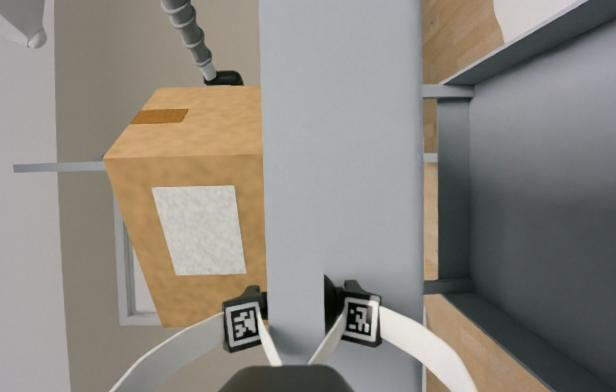

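Request:
move:
  r1: {"joints":{"gripper_m":0.1}}
  blocking: false

Request:
wait:
  seconds: 2

Request:
move:
  r1: {"joints":{"arm_m":0.06}}
  blocking: false

Request:
wait:
  seconds: 2

Request:
move:
  r1: {"base":{"strafe_m":-0.07},"joints":{"wrist_roll_rad":0.0,"gripper_m":0.141}}
  blocking: false

Request:
wait:
  seconds: 2

Request:
wait:
  seconds: 0.5
  cameras: ["r1_head_camera", "r1_wrist_camera"]

Scene clock: 913.70 s.
move: r1 moving
r1.base_odometry: x=-3.619 y=+2.248 heading=-0.194
r1.turned_by_wheels: +0.000
r1.turned_by_imu: +0.000
r1.base_tilt: forward=-1.6 right=+1.3
r1.lidar_m: 0.61 3.13 2.65 2.54 2.63 2.88 2.79 2.92 2.26 2.17 2.25 0.61
r1.base_status: not commanded
r1.joint_positions: lift_m=+0.684 arm_m=+0.210 wrist_yaw_rad=+0.003 wrist_pitch_rad=+0.004 wrist_roll_rad=+1.568 gripper_m=+0.012
r1.joint_status: gripper_m moving
r1.measured_speeds: all 0
r1.motor_effort: lift_m=+25(25) arm_m=+3(4) wheel_0=+5(5) wheel_1=-2(3) wheel_2=+2(2)
r1.servo_current: wrist_yaw_rad=39(59) wrist_pitch_rad=39(52) wrist_roll_rad=59(65) gripper_m=91(91)
r1.contact_limits: arm_m 0
r1.hand_pose: x=+0.6695 y=-0.0866 z=+0.8615 quat_wxyz=(+0.708, +0.706, +0.002, -0.001) (m; r1's base frame)
r1.wrist_depth_mm: - - - 228 228 1661 - / - - 1499 170 230 - - / - 508 480 231 233 - - / - 484 477 174 235 - - / - - 530 175 236 - - / - - 559 176 202 - - / - - 183 153 241 564 -
r2: as last shown
r2.base_tilt: forward=-0.7 right=+0.0
r2.lidar_m: 0.92 0.68 2.84 0.39 0.35 0.61 3.55 1.80 1.52 1.50 1.71 1.57
r2.servo_current: wrist_yaw_rad=65(65) wrist_pitch_rad=39(46) wrist_roll_rad=46(52) gripper_m=91(104)
r2.contact_limits: arm_m 0
r2.wrist_depth_mm: - - 247 165 236 232 227 / - - 250 165 238 233 229 / - - 251 166 239 234 229 / - - 252 168 241 236 231 / - - 255 167 243 237 232 / - - 188 171 183 237 234 / - - 257 - 245 236 235
pictures: none

Scene clock: 915.07 s.
earlier move: r1 done
r1.base_odometry: x=-3.619 y=+2.248 heading=-0.194
r1.turned_by_wheels: +0.000
r1.turned_by_imu: +0.000
r1.base_tilt: forward=-1.6 right=+1.3
r1.lidar_m: 0.60 3.12 2.62 2.55 2.64 2.90 2.79 2.92 2.27 2.16 2.27 0.63
r1.base_status: not commanded
r1.joint_positions: lift_m=+0.685 arm_m=+0.210 wrist_yaw_rad=+0.003 wrist_pitch_rad=+0.004 wrist_roll_rad=+1.568 gripper_m=+0.100
r1.joint_status: all done
r1.measured_speeds: all 0
r1.motor_effort: lift_m=+23(25) arm_m=+4(4) wheel_0=+3(5) wheel_1=-2(3) wheel_2=+1(2)
r1.servo_current: wrist_yaw_rad=59(78) wrist_pitch_rad=39(52) wrist_roll_rad=52(72) gripper_m=39(98)
r1.contact_limits: arm_m 0
r1.hand_pose: x=+0.6695 y=-0.0866 z=+0.8617 quat_wxyz=(+0.708, +0.706, +0.002, +0.000) (m; r1's base frame)
r1.wrist_depth_mm: - - - 242 243 1756 - / - - - 242 242 1708 - / - - 535 182 242 - - / - 484 477 244 243 - - / - - 525 242 243 - - / - - 559 182 198 - - / - - - 144 244 1661 -
r2.base_odometry: x=-1.988 y=-1.932 heading=-2.059
r2.turned_by_wheels: +0.000
r2.turned_by_imu: +0.000
r2.base_tilt: forward=-0.7 right=+0.0
r2.lidar_m: 0.91 0.70 2.84 0.36 0.37 0.57 3.56 1.81 1.50 1.48 1.71 1.56
r2.base_status: not commanded
r2.joint_positions: lift_m=+0.910 arm_m=+0.380 wrist_yaw_rad=+1.365 wrist_pitch_rad=+0.002 wrist_roll_rad=+0.002 gripper_m=-0.019
r2.joint_status: not commanded
r2.measured_speeds: all 0
r2.motor_effort: lift_m=+15(15) arm_m=-6(7) wheel_0=+17(17) wheel_1=+0(1) wheel_2=+13(13)
r2.servo_current: wrist_yaw_rad=46(65) wrist_pitch_rad=46(46) wrist_roll_rad=39(59) gripper_m=91(104)
r2.contact_limits: arm_m 0
r2.hand_pose: x=+0.6954 y=+0.2645 z=+1.0880 quat_wxyz=(+0.776, +0.000, +0.001, +0.631) (m; r2's base frame)
r2.wrist_depth_mm: - - 248 164 237 232 227 / - - 249 165 238 232 229 / - - 250 166 240 234 230 / - - 252 168 241 235 232 / - - 254 167 242 236 232 / - - 187 171 183 237 233 / - - 258 - 244 237 235
wait: 1.37 of 2 s (r1 has come to rest)
pictures: none

Scene clock: 915.57 s.
move: r1 moving
r1.base_odometry: x=-3.619 y=+2.248 heading=-0.194
r1.turned_by_wheels: +0.000
r1.turned_by_imu: +0.000
r1.base_tilt: forward=-1.6 right=+1.2
r1.lidar_m: 0.62 3.13 2.67 2.54 2.62 2.87 2.79 2.93 2.25 2.16 2.26 0.63
r1.base_status: not commanded
r1.joint_positions: lift_m=+0.685 arm_m=+0.159 wrist_yaw_rad=+0.003 wrist_pitch_rad=+0.004 wrist_roll_rad=+1.568 gripper_m=+0.100
r1.joint_status: arm_m moving
r1.measured_speeds: translate_m=+0.000 strafe_m=+0.000 rotate_rad=+0.000 lift_m=+0.000 arm_m=-0.195 wrist_yaw_rad=+0.000 wrist_pitch_rad=+0.000 wrist_roll_rad=+0.000
r1.motor_effort: lift_m=+23(23) arm_m=-5(7) wheel_0=+3(3) wheel_1=-2(3) wheel_2=+1(1)
r1.servo_current: wrist_yaw_rad=33(65) wrist_pitch_rad=46(52) wrist_roll_rad=26(59) gripper_m=39(46)
r1.hand_pose: x=+0.6189 y=-0.0866 z=+0.8617 quat_wxyz=(+0.708, +0.706, +0.002, +0.000) (m; r1's base frame)
r1.wrist_depth_mm: - - - - 277 1808 - / - - - 219 278 1808 - / - - 539 220 281 - - / - - 530 222 283 - - / - - 585 223 285 - - / - - 215 224 193 - - / - - - 144 290 1808 -
r2: as last shown
r2.lidar_m: 0.93 0.67 2.84 0.34 0.35 0.58 3.55 1.83 1.52 1.50 1.66 1.56
r2.motor_effort: lift_m=+15(15) arm_m=-6(7) wheel_0=+16(17) wheel_1=+1(1) wheel_2=+13(13)
r2.servo_current: wrist_yaw_rad=52(59) wrist_pitch_rad=39(46) wrist_roll_rad=59(59) gripper_m=104(104)
r2.contact_limits: arm_m 0
r2.wrist_depth_mm: - - 248 165 236 232 228 / - - 250 165 238 233 229 / - - 251 167 240 235 230 / - - 252 168 242 235 231 / - - 254 167 242 236 232 / - - 187 171 183 238 235 / - - 257 - 243 237 234
pictures: none

Scene clock: 916.57 s.
earlier move: r1 done
r1.base_odometry: x=-3.619 y=+2.248 heading=-0.194
r1.turned_by_wheels: +0.000
r1.turned_by_imu: +0.000
r1.base_tilt: forward=-1.6 right=+1.2
r1.lidar_m: 0.60 3.14 2.64 2.55 2.63 2.88 2.79 2.92 2.26 2.16 2.26 0.62
r1.base_status: not commanded
r1.joint_positions: lift_m=+0.685 arm_m=+0.060 wrist_yaw_rad=+0.003 wrist_pitch_rad=+0.004 wrist_roll_rad=+1.568 gripper_m=+0.100
r1.joint_status: all done
r1.measured_speeds: all 0
r1.motor_effort: lift_m=+23(23) arm_m=-5(9) wheel_0=+3(3) wheel_1=-2(3) wheel_2=+1(1)
r1.servo_current: wrist_yaw_rad=46(65) wrist_pitch_rad=52(52) wrist_roll_rad=39(72) gripper_m=39(46)
r1.hand_pose: x=+0.5196 y=-0.0867 z=+0.8617 quat_wxyz=(+0.708, +0.706, +0.002, +0.000) (m; r1's base frame)
r1.wrist_depth_mm: - - - 338 394 418 402 / - - - - - 1921 - / - - 732 661 392 - - / - - 627 332 - - - / - - 668 654 392 - - / - - 215 332 193 - - / - - - 144 - 1863 -
r2.base_odometry: x=-1.988 y=-1.932 heading=-2.059
r2.turned_by_wheels: +0.000
r2.turned_by_imu: +0.000
r2.base_tilt: forward=-0.7 right=+0.0
r2.lidar_m: 0.91 0.70 2.86 0.34 0.37 0.58 3.57 1.83 1.51 1.47 1.69 1.58
r2.base_status: not commanded
r2.joint_positions: lift_m=+0.910 arm_m=+0.380 wrist_yaw_rad=+1.365 wrist_pitch_rad=+0.002 wrist_roll_rad=+0.002 gripper_m=-0.019
r2.joint_status: not commanded
r2.measured_speeds: all 0
r2.motor_effort: lift_m=+15(15) arm_m=-7(7) wheel_0=+16(17) wheel_1=+1(1) wheel_2=+13(13)
r2.servo_current: wrist_yaw_rad=52(59) wrist_pitch_rad=46(46) wrist_roll_rad=39(59) gripper_m=91(104)
r2.contact_limits: arm_m 0
r2.hand_pose: x=+0.6954 y=+0.2645 z=+1.0880 quat_wxyz=(+0.776, +0.000, +0.001, +0.631) (m; r2's base frame)
r2.wrist_depth_mm: - - 249 164 237 231 228 / - - 249 165 238 232 229 / - - 252 166 239 234 229 / - - 252 168 241 236 231 / - - 254 167 242 236 232 / - - 187 171 183 237 235 / - - 256 - 244 237 236
wait: 1.00 of 2 s (r1 has come to rest)
pictures: none

Scene clock: 917.07 s.
move: r1 moving
r1.base_odometry: x=-3.626 y=+2.212 heading=-0.194
r1.turned_by_wheels: +0.000
r1.turned_by_imu: +0.000
r1.base_tilt: forward=-1.6 right=+1.3
r1.lidar_m: 0.61 3.13 2.66 2.59 2.68 2.87 2.78 2.93 2.22 2.12 2.22 0.62
r1.base_status: strafe_m moving
r1.joint_positions: lift_m=+0.685 arm_m=+0.060 wrist_yaw_rad=+0.003 wrist_pitch_rad=+0.004 wrist_roll_rad=+0.990 gripper_m=+0.115
r1.joint_status: wrist_roll_rad moving; gripper_m moving
r1.measured_speeds: translate_m=+0.001 strafe_m=-0.139 rotate_rad=-0.004 lift_m=+0.000 arm_m=+0.000 wrist_yaw_rad=+0.000 wrist_pitch_rad=+0.000 wrist_roll_rad=-1.817
r1.motor_effort: lift_m=+23(23) arm_m=-5(5) wheel_0=+10(11) wheel_1=-7(10) wheel_2=+1(2)
r1.servo_current: wrist_yaw_rad=52(65) wrist_pitch_rad=39(52) wrist_roll_rad=91(124) gripper_m=85(85)
r1.hand_pose: x=+0.5196 y=-0.0867 z=+0.8617 quat_wxyz=(+0.880, +0.475, +0.002, +0.000) (m; r1's base frame)
r1.wrist_depth_mm: - - - - - - - / - - - - - 1098 1576 / - - 640 723 330 397 1160 / - - 654 615 389 - 402 / - - 707 394 392 - - / - - 330 332 197 - - / - - - 137 - - -
r2: as last shown
r2.base_tilt: forward=-0.7 right=+0.1
r2.lidar_m: 0.92 0.67 2.84 0.35 0.34 0.63 3.55 1.86 1.49 1.48 1.71 1.55
r2.motor_effort: lift_m=+15(15) arm_m=-6(7) wheel_0=+16(17) wheel_1=+0(1) wheel_2=+13(13)
r2.servo_current: wrist_yaw_rad=52(52) wrist_pitch_rad=46(46) wrist_roll_rad=46(59) gripper_m=91(104)
r2.contact_limits: arm_m 0
r2.wrist_depth_mm: - - 248 165 237 232 228 / - - 249 166 238 231 229 / - - 251 166 239 234 230 / - - 252 168 241 236 232 / - - 254 167 243 236 233 / - - 187 171 183 238 234 / - - 257 - 245 236 235
pictures: none

Scene clock: 918.10 s.
earlier move: r1 done
r1.base_odometry: x=-3.633 y=+2.179 heading=-0.194
r1.turned_by_wheels: +0.000
r1.turned_by_imu: +0.000
r1.base_tilt: forward=-1.6 right=+1.3
r1.lidar_m: 0.59 0.65 2.72 2.62 2.70 2.88 2.78 2.94 2.20 2.05 2.20 0.63
r1.base_status: done
r1.joint_positions: lift_m=+0.685 arm_m=+0.060 wrist_yaw_rad=+0.003 wrist_pitch_rad=+0.004 wrist_roll_rad=+0.002 gripper_m=+0.141
r1.joint_status: all done
r1.measured_speeds: all 0
r1.motor_effort: lift_m=+23(23) arm_m=-5(5) wheel_0=+1(11) wheel_1=+0(10) wheel_2=+0(2)
r1.servo_current: wrist_yaw_rad=59(65) wrist_pitch_rad=52(52) wrist_roll_rad=59(124) gripper_m=46(98)
r1.hand_pose: x=+0.5196 y=-0.0867 z=+0.8617 quat_wxyz=(+1.000, +0.001, +0.002, +0.001) (m; r1's base frame)
r1.wrist_depth_mm: - - - - - - - / - - - - - 1042 - / - - 707 634 - - - / - - 707 634 - - - / - 615 715 647 - 1078 - / 392 195 179 392 187 197 - / 1921 1983 946 136 1983 397 1921
r2.base_odometry: x=-1.988 y=-1.932 heading=-2.059
r2.turned_by_wheels: +0.000
r2.turned_by_imu: +0.000
r2.base_tilt: forward=-0.6 right=+0.0
r2.lidar_m: 0.95 0.69 2.82 0.36 0.32 0.62 3.54 1.82 1.51 1.49 1.67 1.57
r2.base_status: not commanded
r2.joint_positions: lift_m=+0.910 arm_m=+0.380 wrist_yaw_rad=+1.365 wrist_pitch_rad=+0.002 wrist_roll_rad=+0.002 gripper_m=-0.019
r2.joint_status: not commanded
r2.measured_speeds: all 0
r2.motor_effort: lift_m=+15(15) arm_m=-6(7) wheel_0=+16(17) wheel_1=+0(1) wheel_2=+13(13)
r2.servo_current: wrist_yaw_rad=52(65) wrist_pitch_rad=39(46) wrist_roll_rad=52(59) gripper_m=98(104)
r2.contact_limits: arm_m 0
r2.hand_pose: x=+0.6954 y=+0.2645 z=+1.0880 quat_wxyz=(+0.776, +0.000, +0.001, +0.631) (m; r2's base frame)
r2.wrist_depth_mm: - - 248 165 237 232 228 / - - 249 165 238 232 228 / - - 251 166 239 233 230 / - - 252 168 241 236 231 / - - 254 167 242 236 232 / - - 188 171 183 237 234 / - - 257 - 243 236 235
wait: 1.03 of 2 s (r1 has come to rest)
pictures: none

Scene clock: 918.60 s.
r1.base_odometry: x=-3.633 y=+2.179 heading=-0.194
r1.turned_by_wheels: +0.000
r1.turned_by_imu: +0.000
r1.base_tilt: forward=-1.6 right=+1.2
r1.lidar_m: 0.58 0.65 2.74 2.60 2.64 2.90 2.79 2.91 2.20 2.08 2.18 0.64
r1.base_status: done
r1.joint_positions: lift_m=+0.685 arm_m=+0.060 wrist_yaw_rad=+0.003 wrist_pitch_rad=+0.004 wrist_roll_rad=+0.002 gripper_m=+0.141
r1.joint_status: all done
r1.measured_speeds: all 0
r1.motor_effort: lift_m=+23(23) arm_m=-5(5) wheel_0=+1(11) wheel_1=+0(10) wheel_2=+0(2)
r1.servo_current: wrist_yaw_rad=52(65) wrist_pitch_rad=46(52) wrist_roll_rad=39(124) gripper_m=46(98)
r1.hand_pose: x=+0.5196 y=-0.0867 z=+0.8617 quat_wxyz=(+1.000, +0.001, +0.002, +0.001) (m; r1's base frame)
r1.wrist_depth_mm: - - - - - - - / - - - - - 1078 - / - - 707 634 - - - / - - 707 634 - - - / - 615 715 640 - 1078 - / 389 195 179 389 187 197 - / 1983 1921 960 136 1983 397 1921
r2.base_odometry: x=-1.988 y=-1.932 heading=-2.059
r2.turned_by_wheels: +0.000
r2.turned_by_imu: +0.000
r2.base_tilt: forward=-0.6 right=+0.0
r2.lidar_m: 0.90 0.70 2.84 0.37 0.35 0.58 3.57 1.85 1.52 1.50 1.70 1.57
r2.base_status: not commanded
r2.joint_positions: lift_m=+0.910 arm_m=+0.380 wrist_yaw_rad=+1.365 wrist_pitch_rad=+0.002 wrist_roll_rad=+0.002 gripper_m=-0.019
r2.joint_status: not commanded
r2.measured_speeds: all 0
r2.motor_effort: lift_m=+15(15) arm_m=-6(7) wheel_0=+17(17) wheel_1=+1(1) wheel_2=+13(13)
r2.servo_current: wrist_yaw_rad=46(65) wrist_pitch_rad=39(46) wrist_roll_rad=46(59) gripper_m=104(104)
r2.contact_limits: arm_m 0
r2.hand_pose: x=+0.6954 y=+0.2645 z=+1.0880 quat_wxyz=(+0.776, +0.000, +0.001, +0.631) (m; r2's base frame)
r2.wrist_depth_mm: - - 249 165 236 232 228 / - - 250 166 238 233 229 / - - 250 166 240 234 229 / - - 251 168 241 236 231 / - - 254 167 242 236 233 / - - 187 172 183 237 235 / - - 256 - 243 237 235
wait: 0.50 s; at rest by 0.27 s
pictures: r1_head_camera, r1_wrist_camera
Images, in order (width x height): r1_head_camera 420x560, r1_wrist_camera 616x392.

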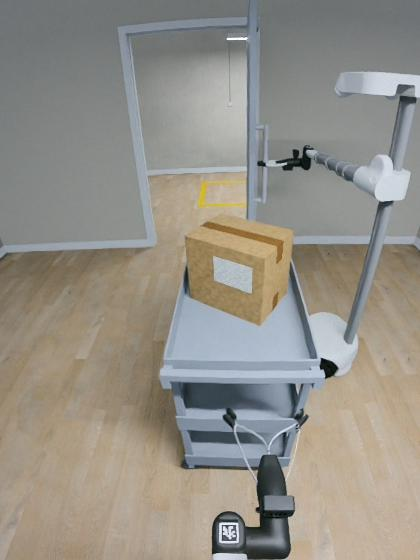

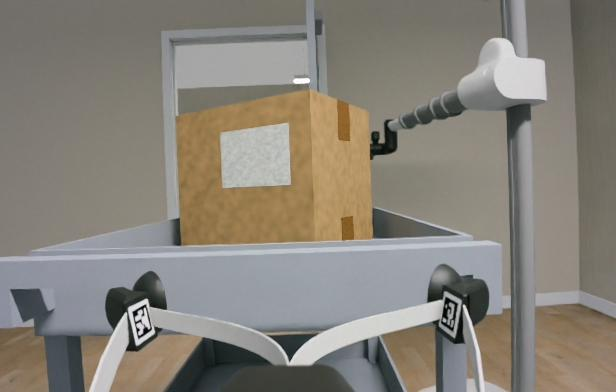

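Request:
zoom_image:
  camera: "r1_wrist_camera"
  region: [120, 0, 420, 260]

Request:
zoom_image:
  camera: "r1_head_camera"
  region: [0, 130, 420, 400]

Scaled by 1.680.

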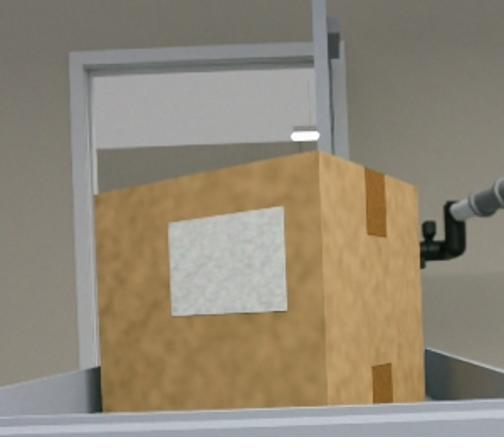

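Scaled by 1.200 from the camera's 420x560 image, which has a finer 600x800 frame.

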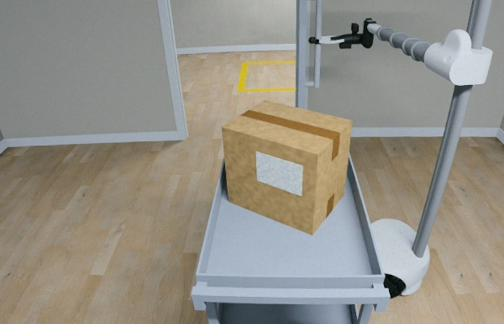

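Request:
move:
  r1: {"base":{"strafe_m":-0.09}}
  blocking: false

Request:
wait:
  seconds: 2

Request:
move:
  r1: {"base":{"rotate_rad":0.20}}
  blocking: false

Request:
wait:
  seconds: 1

Request:
wait:
  seconds: 0.5
  cameras: ["r1_head_camera", "r1_wrist_camera", "r2_head_left_camera"]

Scene clock: 988.20 s.
move: r1 moving
r1.base_odometry: x=-3.640 y=+2.144 heading=-0.194
r1.turned_by_wheels: +0.000
r1.turned_by_imu: +0.000
r1.base_tilt: forward=-1.6 right=+1.3
r1.lidar_m: 0.59 0.65 2.76 2.65 2.76 2.87 2.76 2.92 2.17 2.05 2.15 0.63
r1.base_status: strafe_m moving
r1.joint_positions: lift_m=+0.685 arm_m=+0.060 wrist_yaw_rad=+0.003 wrist_pitch_rad=+0.004 wrist_roll_rad=+0.002 gripper_m=+0.141
r1.joint_status: not commanded
r1.measured_speeds: translate_m=+0.000 strafe_m=-0.140 rotate_rad=+0.000 lift_m=+0.000 arm_m=+0.000 wrist_yaw_rad=+0.000 wrist_pitch_rad=+0.000 wrist_roll_rad=+0.000
r1.motor_effort: lift_m=+23(23) arm_m=-5(5) wheel_0=+9(13) wheel_1=-9(9) wheel_2=+0(1)
r1.servo_current: wrist_yaw_rad=52(59) wrist_pitch_rad=33(52) wrist_roll_rad=52(59) gripper_m=46(52)
r1.hand_pose: x=+0.5196 y=-0.0867 z=+0.8617 quat_wxyz=(+1.000, +0.001, +0.002, +0.001) (m; r1's base frame)
r1.wrist_depth_mm: - - - - - - - / - - - - - 1025 - / - - 699 627 - - - / - - 691 640 - - - / - - 699 640 - 1098 - / 389 196 179 384 187 197 - / 413 - 960 136 394 1756 1983
r2: as last shown
r2.base_tilt: forward=-0.7 right=+0.0
r2.lidar_m: 0.93 0.69 2.80 0.35 0.34 0.61 3.57 1.81 1.51 1.50 1.68 1.57
r2.motor_effort: lift_m=+15(15) arm_m=-6(7) wheel_0=+17(17) wheel_1=+0(1) wheel_2=+13(13)
r2.servo_current: wrist_yaw_rad=52(59) wrist_pitch_rad=39(52) wrist_roll_rad=52(59) gripper_m=98(104)
r2.contact_limits: arm_m 0
r2.wrist_depth_mm: - - 247 165 238 231 228 / - - 249 165 237 232 229 / - - 251 166 239 235 230 / - - 251 169 241 236 231 / - - 254 167 242 237 232 / - - 188 171 183 236 235 / - - 256 - 245 236 236
pictures: none

Scene clock: 989.10 s.
earlier move: r1 done
r1.base_odometry: x=-3.650 y=+2.091 heading=-0.194
r1.turned_by_wheels: +0.000
r1.turned_by_imu: +0.000
r1.base_tilt: forward=-1.6 right=+1.3
r1.lidar_m: 0.60 0.61 2.83 2.70 2.82 2.88 2.81 2.87 2.10 1.98 2.10 0.61
r1.base_status: done
r1.joint_positions: lift_m=+0.685 arm_m=+0.060 wrist_yaw_rad=+0.003 wrist_pitch_rad=+0.004 wrist_roll_rad=+0.002 gripper_m=+0.141
r1.joint_status: not commanded
r1.measured_speeds: all 0
r1.motor_effort: lift_m=+23(23) arm_m=-5(5) wheel_0=+2(13) wheel_1=+0(9) wheel_2=+0(1)
r1.servo_current: wrist_yaw_rad=33(59) wrist_pitch_rad=52(52) wrist_roll_rad=46(65) gripper_m=46(52)
r1.hand_pose: x=+0.5196 y=-0.0867 z=+0.8617 quat_wxyz=(+1.000, +0.001, +0.002, +0.001) (m; r1's base frame)
r1.wrist_depth_mm: - - - - - - - / - - - - - 976 - / - - 640 741 - - - / - - 647 741 - - - / - - 647 699 - - - / 387 196 178 387 191 196 - / - 1921 - 136 1983 1308 1921
r2.base_odometry: x=-1.988 y=-1.932 heading=-2.059
r2.turned_by_wheels: +0.000
r2.turned_by_imu: +0.000
r2.base_tilt: forward=-0.6 right=+0.0
r2.lidar_m: 0.93 0.68 2.83 0.39 0.36 0.62 3.56 1.83 1.50 1.50 1.66 1.58
r2.base_status: not commanded
r2.joint_positions: lift_m=+0.910 arm_m=+0.380 wrist_yaw_rad=+1.365 wrist_pitch_rad=+0.002 wrist_roll_rad=+0.002 gripper_m=-0.019
r2.joint_status: not commanded
r2.measured_speeds: all 0
r2.motor_effort: lift_m=+15(15) arm_m=-6(7) wheel_0=+16(17) wheel_1=+1(1) wheel_2=+13(13)
r2.servo_current: wrist_yaw_rad=46(65) wrist_pitch_rad=46(52) wrist_roll_rad=52(59) gripper_m=98(104)
r2.contact_limits: arm_m 0
r2.hand_pose: x=+0.6954 y=+0.2645 z=+1.0880 quat_wxyz=(+0.776, +0.000, +0.001, +0.631) (m; r2's base frame)
r2.wrist_depth_mm: - - 248 165 236 232 227 / - - 250 166 238 233 229 / - - 251 166 239 234 229 / - - 252 168 240 235 231 / - - 254 167 243 236 232 / - - 187 171 183 237 235 / - - 256 - 245 236 235
wait: 0.90 of 2 s (r1 has come to rest)
pictures: none

Scene clock: 989.60 s.
move: r1 moving
r1.base_odometry: x=-3.650 y=+2.091 heading=-0.011
r1.turned_by_wheels: +0.183
r1.turned_by_imu: +0.184
r1.base_tilt: forward=-1.6 right=+1.3
r1.lidar_m: 0.59 3.30 2.70 2.70 3.02 2.79 2.77 2.46 2.05 2.02 2.26 0.60
r1.base_status: rotate_rad moving
r1.joint_positions: lift_m=+0.685 arm_m=+0.060 wrist_yaw_rad=+0.002 wrist_pitch_rad=+0.004 wrist_roll_rad=+0.002 gripper_m=+0.141
r1.joint_status: not commanded
r1.measured_speeds: translate_m=+0.001 strafe_m=+0.000 rotate_rad=+0.292 lift_m=+0.000 arm_m=+0.000 wrist_yaw_rad=+0.000 wrist_pitch_rad=+0.000 wrist_roll_rad=+0.000
r1.motor_effort: lift_m=+23(23) arm_m=-5(5) wheel_0=-2(9) wheel_1=-2(8) wheel_2=-1(7)
r1.servo_current: wrist_yaw_rad=46(59) wrist_pitch_rad=46(52) wrist_roll_rad=52(65) gripper_m=33(52)
r1.hand_pose: x=+0.5196 y=-0.0867 z=+0.8617 quat_wxyz=(+1.000, +0.001, +0.002, +0.001) (m; r1's base frame)
r1.wrist_depth_mm: - - - - - - - / - - - - - - 960 / - - - 661 654 - - / - - - 668 647 - - / - - - 676 640 - - / - 208 175 384 187 196 - / - 449 - 136 - 750 1983
r2: as last shown
r2.lidar_m: 0.95 0.68 2.84 0.35 0.36 0.61 3.55 1.83 1.50 1.50 1.68 1.55
r2.motor_effort: lift_m=+15(15) arm_m=-6(7) wheel_0=+17(17) wheel_1=+0(1) wheel_2=+13(13)
r2.servo_current: wrist_yaw_rad=59(65) wrist_pitch_rad=39(46) wrist_roll_rad=46(59) gripper_m=98(98)
r2.contact_limits: arm_m 0
r2.wrist_depth_mm: - - 249 165 237 232 227 / - - 249 165 237 233 229 / - - 252 166 239 234 229 / - - 253 168 241 236 231 / - - 254 167 241 236 233 / - - 187 171 183 238 234 / - - 258 - 244 236 235
pictures: none

Scene clock: 990.03 s.
earlier move: r1 done
r1.base_odometry: x=-3.650 y=+2.091 heading=+0.006
r1.turned_by_wheels: +0.017
r1.turned_by_imu: +0.017
r1.base_tilt: forward=-1.6 right=+1.3
r1.lidar_m: 0.61 3.27 2.73 2.71 3.01 2.76 2.76 2.43 2.04 2.01 2.29 0.61
r1.base_status: done
r1.joint_positions: lift_m=+0.685 arm_m=+0.060 wrist_yaw_rad=+0.002 wrist_pitch_rad=+0.004 wrist_roll_rad=+0.002 gripper_m=+0.141
r1.joint_status: not commanded
r1.measured_speeds: all 0
r1.motor_effort: lift_m=+23(23) arm_m=-5(5) wheel_0=-2(9) wheel_1=-1(8) wheel_2=+0(7)
r1.servo_current: wrist_yaw_rad=46(65) wrist_pitch_rad=46(52) wrist_roll_rad=65(65) gripper_m=39(52)
r1.hand_pose: x=+0.5196 y=-0.0867 z=+0.8617 quat_wxyz=(+1.000, +0.001, +0.002, +0.001) (m; r1's base frame)
r1.wrist_depth_mm: - - - - - - - / - - - - - - 1138 / - - - 691 615 - - / - - - 699 615 - - / - - - 707 615 - - / - 208 179 384 191 193 - / - 449 - 136 - 917 340
r2.base_odometry: x=-1.988 y=-1.932 heading=-2.059
r2.turned_by_wheels: +0.000
r2.turned_by_imu: +0.000
r2.base_tilt: forward=-0.7 right=+0.0
r2.lidar_m: 0.95 0.70 2.85 0.37 0.35 0.62 3.59 1.84 1.50 1.50 1.67 1.57
r2.base_status: not commanded
r2.joint_positions: lift_m=+0.910 arm_m=+0.380 wrist_yaw_rad=+1.365 wrist_pitch_rad=+0.002 wrist_roll_rad=+0.002 gripper_m=-0.019
r2.joint_status: not commanded
r2.measured_speeds: all 0
r2.motor_effort: lift_m=+15(15) arm_m=-7(7) wheel_0=+17(17) wheel_1=+0(1) wheel_2=+12(13)
r2.servo_current: wrist_yaw_rad=46(65) wrist_pitch_rad=39(46) wrist_roll_rad=46(59) gripper_m=91(98)
r2.contact_limits: arm_m 0
r2.hand_pose: x=+0.6954 y=+0.2645 z=+1.0880 quat_wxyz=(+0.776, +0.000, +0.001, +0.631) (m; r2's base frame)
r2.wrist_depth_mm: - - 249 165 237 232 228 / - - 249 165 237 233 229 / - - 250 166 240 233 229 / - - 251 167 241 236 231 / - - 254 167 242 236 232 / - - 187 171 183 237 234 / - - 257 - 244 236 235
wait: 0.43 of 1 s (r1 has come to rest)
pictures: none

Scene clock: 990.53 s.
r1.base_odometry: x=-3.650 y=+2.091 heading=+0.006
r1.turned_by_wheels: +0.000
r1.turned_by_imu: +0.000
r1.base_tilt: forward=-1.6 right=+1.3
r1.lidar_m: 0.60 3.26 2.73 2.71 3.02 2.79 2.76 2.44 2.05 1.99 2.29 0.62
r1.base_status: done
r1.joint_positions: lift_m=+0.685 arm_m=+0.060 wrist_yaw_rad=+0.002 wrist_pitch_rad=+0.004 wrist_roll_rad=+0.002 gripper_m=+0.141
r1.joint_status: not commanded
r1.measured_speeds: all 0
r1.motor_effort: lift_m=+23(23) arm_m=-5(5) wheel_0=-2(9) wheel_1=-1(8) wheel_2=+0(7)
r1.servo_current: wrist_yaw_rad=52(65) wrist_pitch_rad=46(52) wrist_roll_rad=39(65) gripper_m=39(52)
r1.hand_pose: x=+0.5196 y=-0.0867 z=+0.8617 quat_wxyz=(+1.000, +0.001, +0.002, +0.001) (m; r1's base frame)
r1.wrist_depth_mm: - - - - - - - / - - - - - - 1118 / - - - 691 615 - - / - - - 699 615 - - / - - - 699 615 - - / - 208 179 387 191 193 - / - 455 - 136 - 931 342
r2.base_odometry: x=-1.988 y=-1.932 heading=-2.059
r2.turned_by_wheels: +0.000
r2.turned_by_imu: +0.000
r2.base_tilt: forward=-0.7 right=+0.1
r2.lidar_m: 0.95 0.66 2.82 0.37 0.35 0.60 3.59 1.82 1.50 1.50 1.67 1.57
r2.base_status: not commanded
r2.joint_positions: lift_m=+0.910 arm_m=+0.380 wrist_yaw_rad=+1.365 wrist_pitch_rad=+0.002 wrist_roll_rad=+0.002 gripper_m=-0.019
r2.joint_status: not commanded
r2.measured_speeds: all 0
r2.motor_effort: lift_m=+14(15) arm_m=-6(7) wheel_0=+16(17) wheel_1=+1(1) wheel_2=+13(13)
r2.servo_current: wrist_yaw_rad=65(65) wrist_pitch_rad=39(46) wrist_roll_rad=65(59) gripper_m=98(98)
r2.contact_limits: arm_m 0
r2.hand_pose: x=+0.6954 y=+0.2645 z=+1.0880 quat_wxyz=(+0.776, +0.000, +0.001, +0.631) (m; r2's base frame)
r2.wrist_depth_mm: - - 247 165 237 232 228 / - - 249 165 237 233 229 / - - 251 166 239 235 230 / - - 251 168 242 236 232 / - - 254 167 242 236 232 / - - 187 171 184 237 233 / - - 257 - 245 236 235
wait: 0.50 s; at rest by 0.27 s
pictures: r1_head_camera, r1_wrist_camera, r2_head_left_camera
Images, in order (width x height): r1_head_camera 420x560, r1_wrist_camera 616x392, r2_head_left_camera 420x672.

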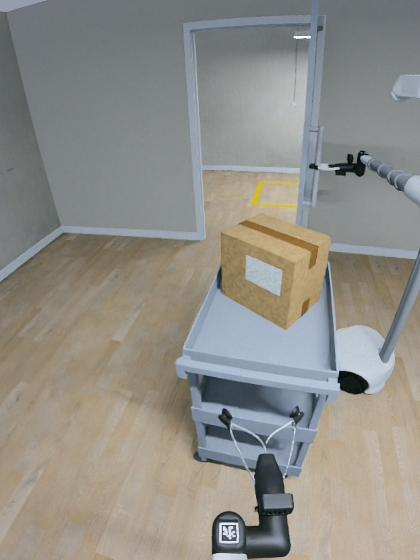

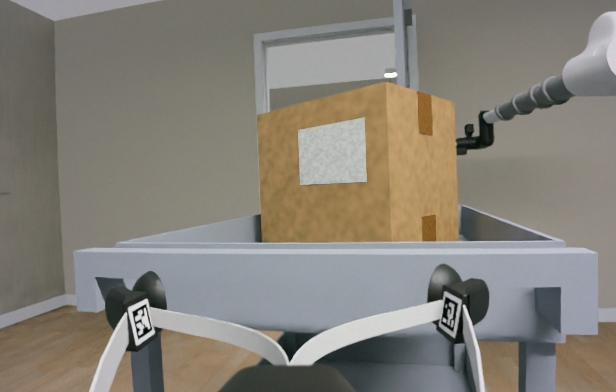

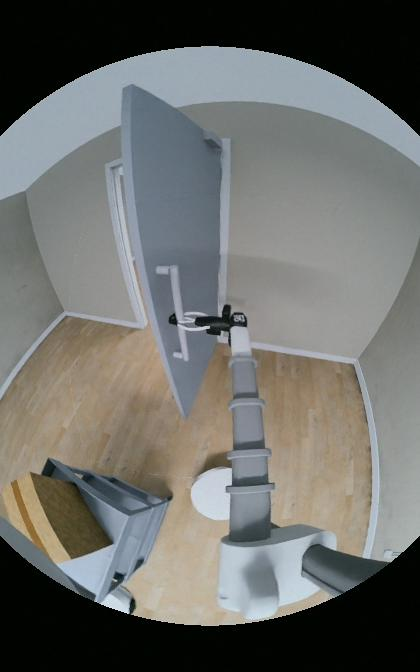

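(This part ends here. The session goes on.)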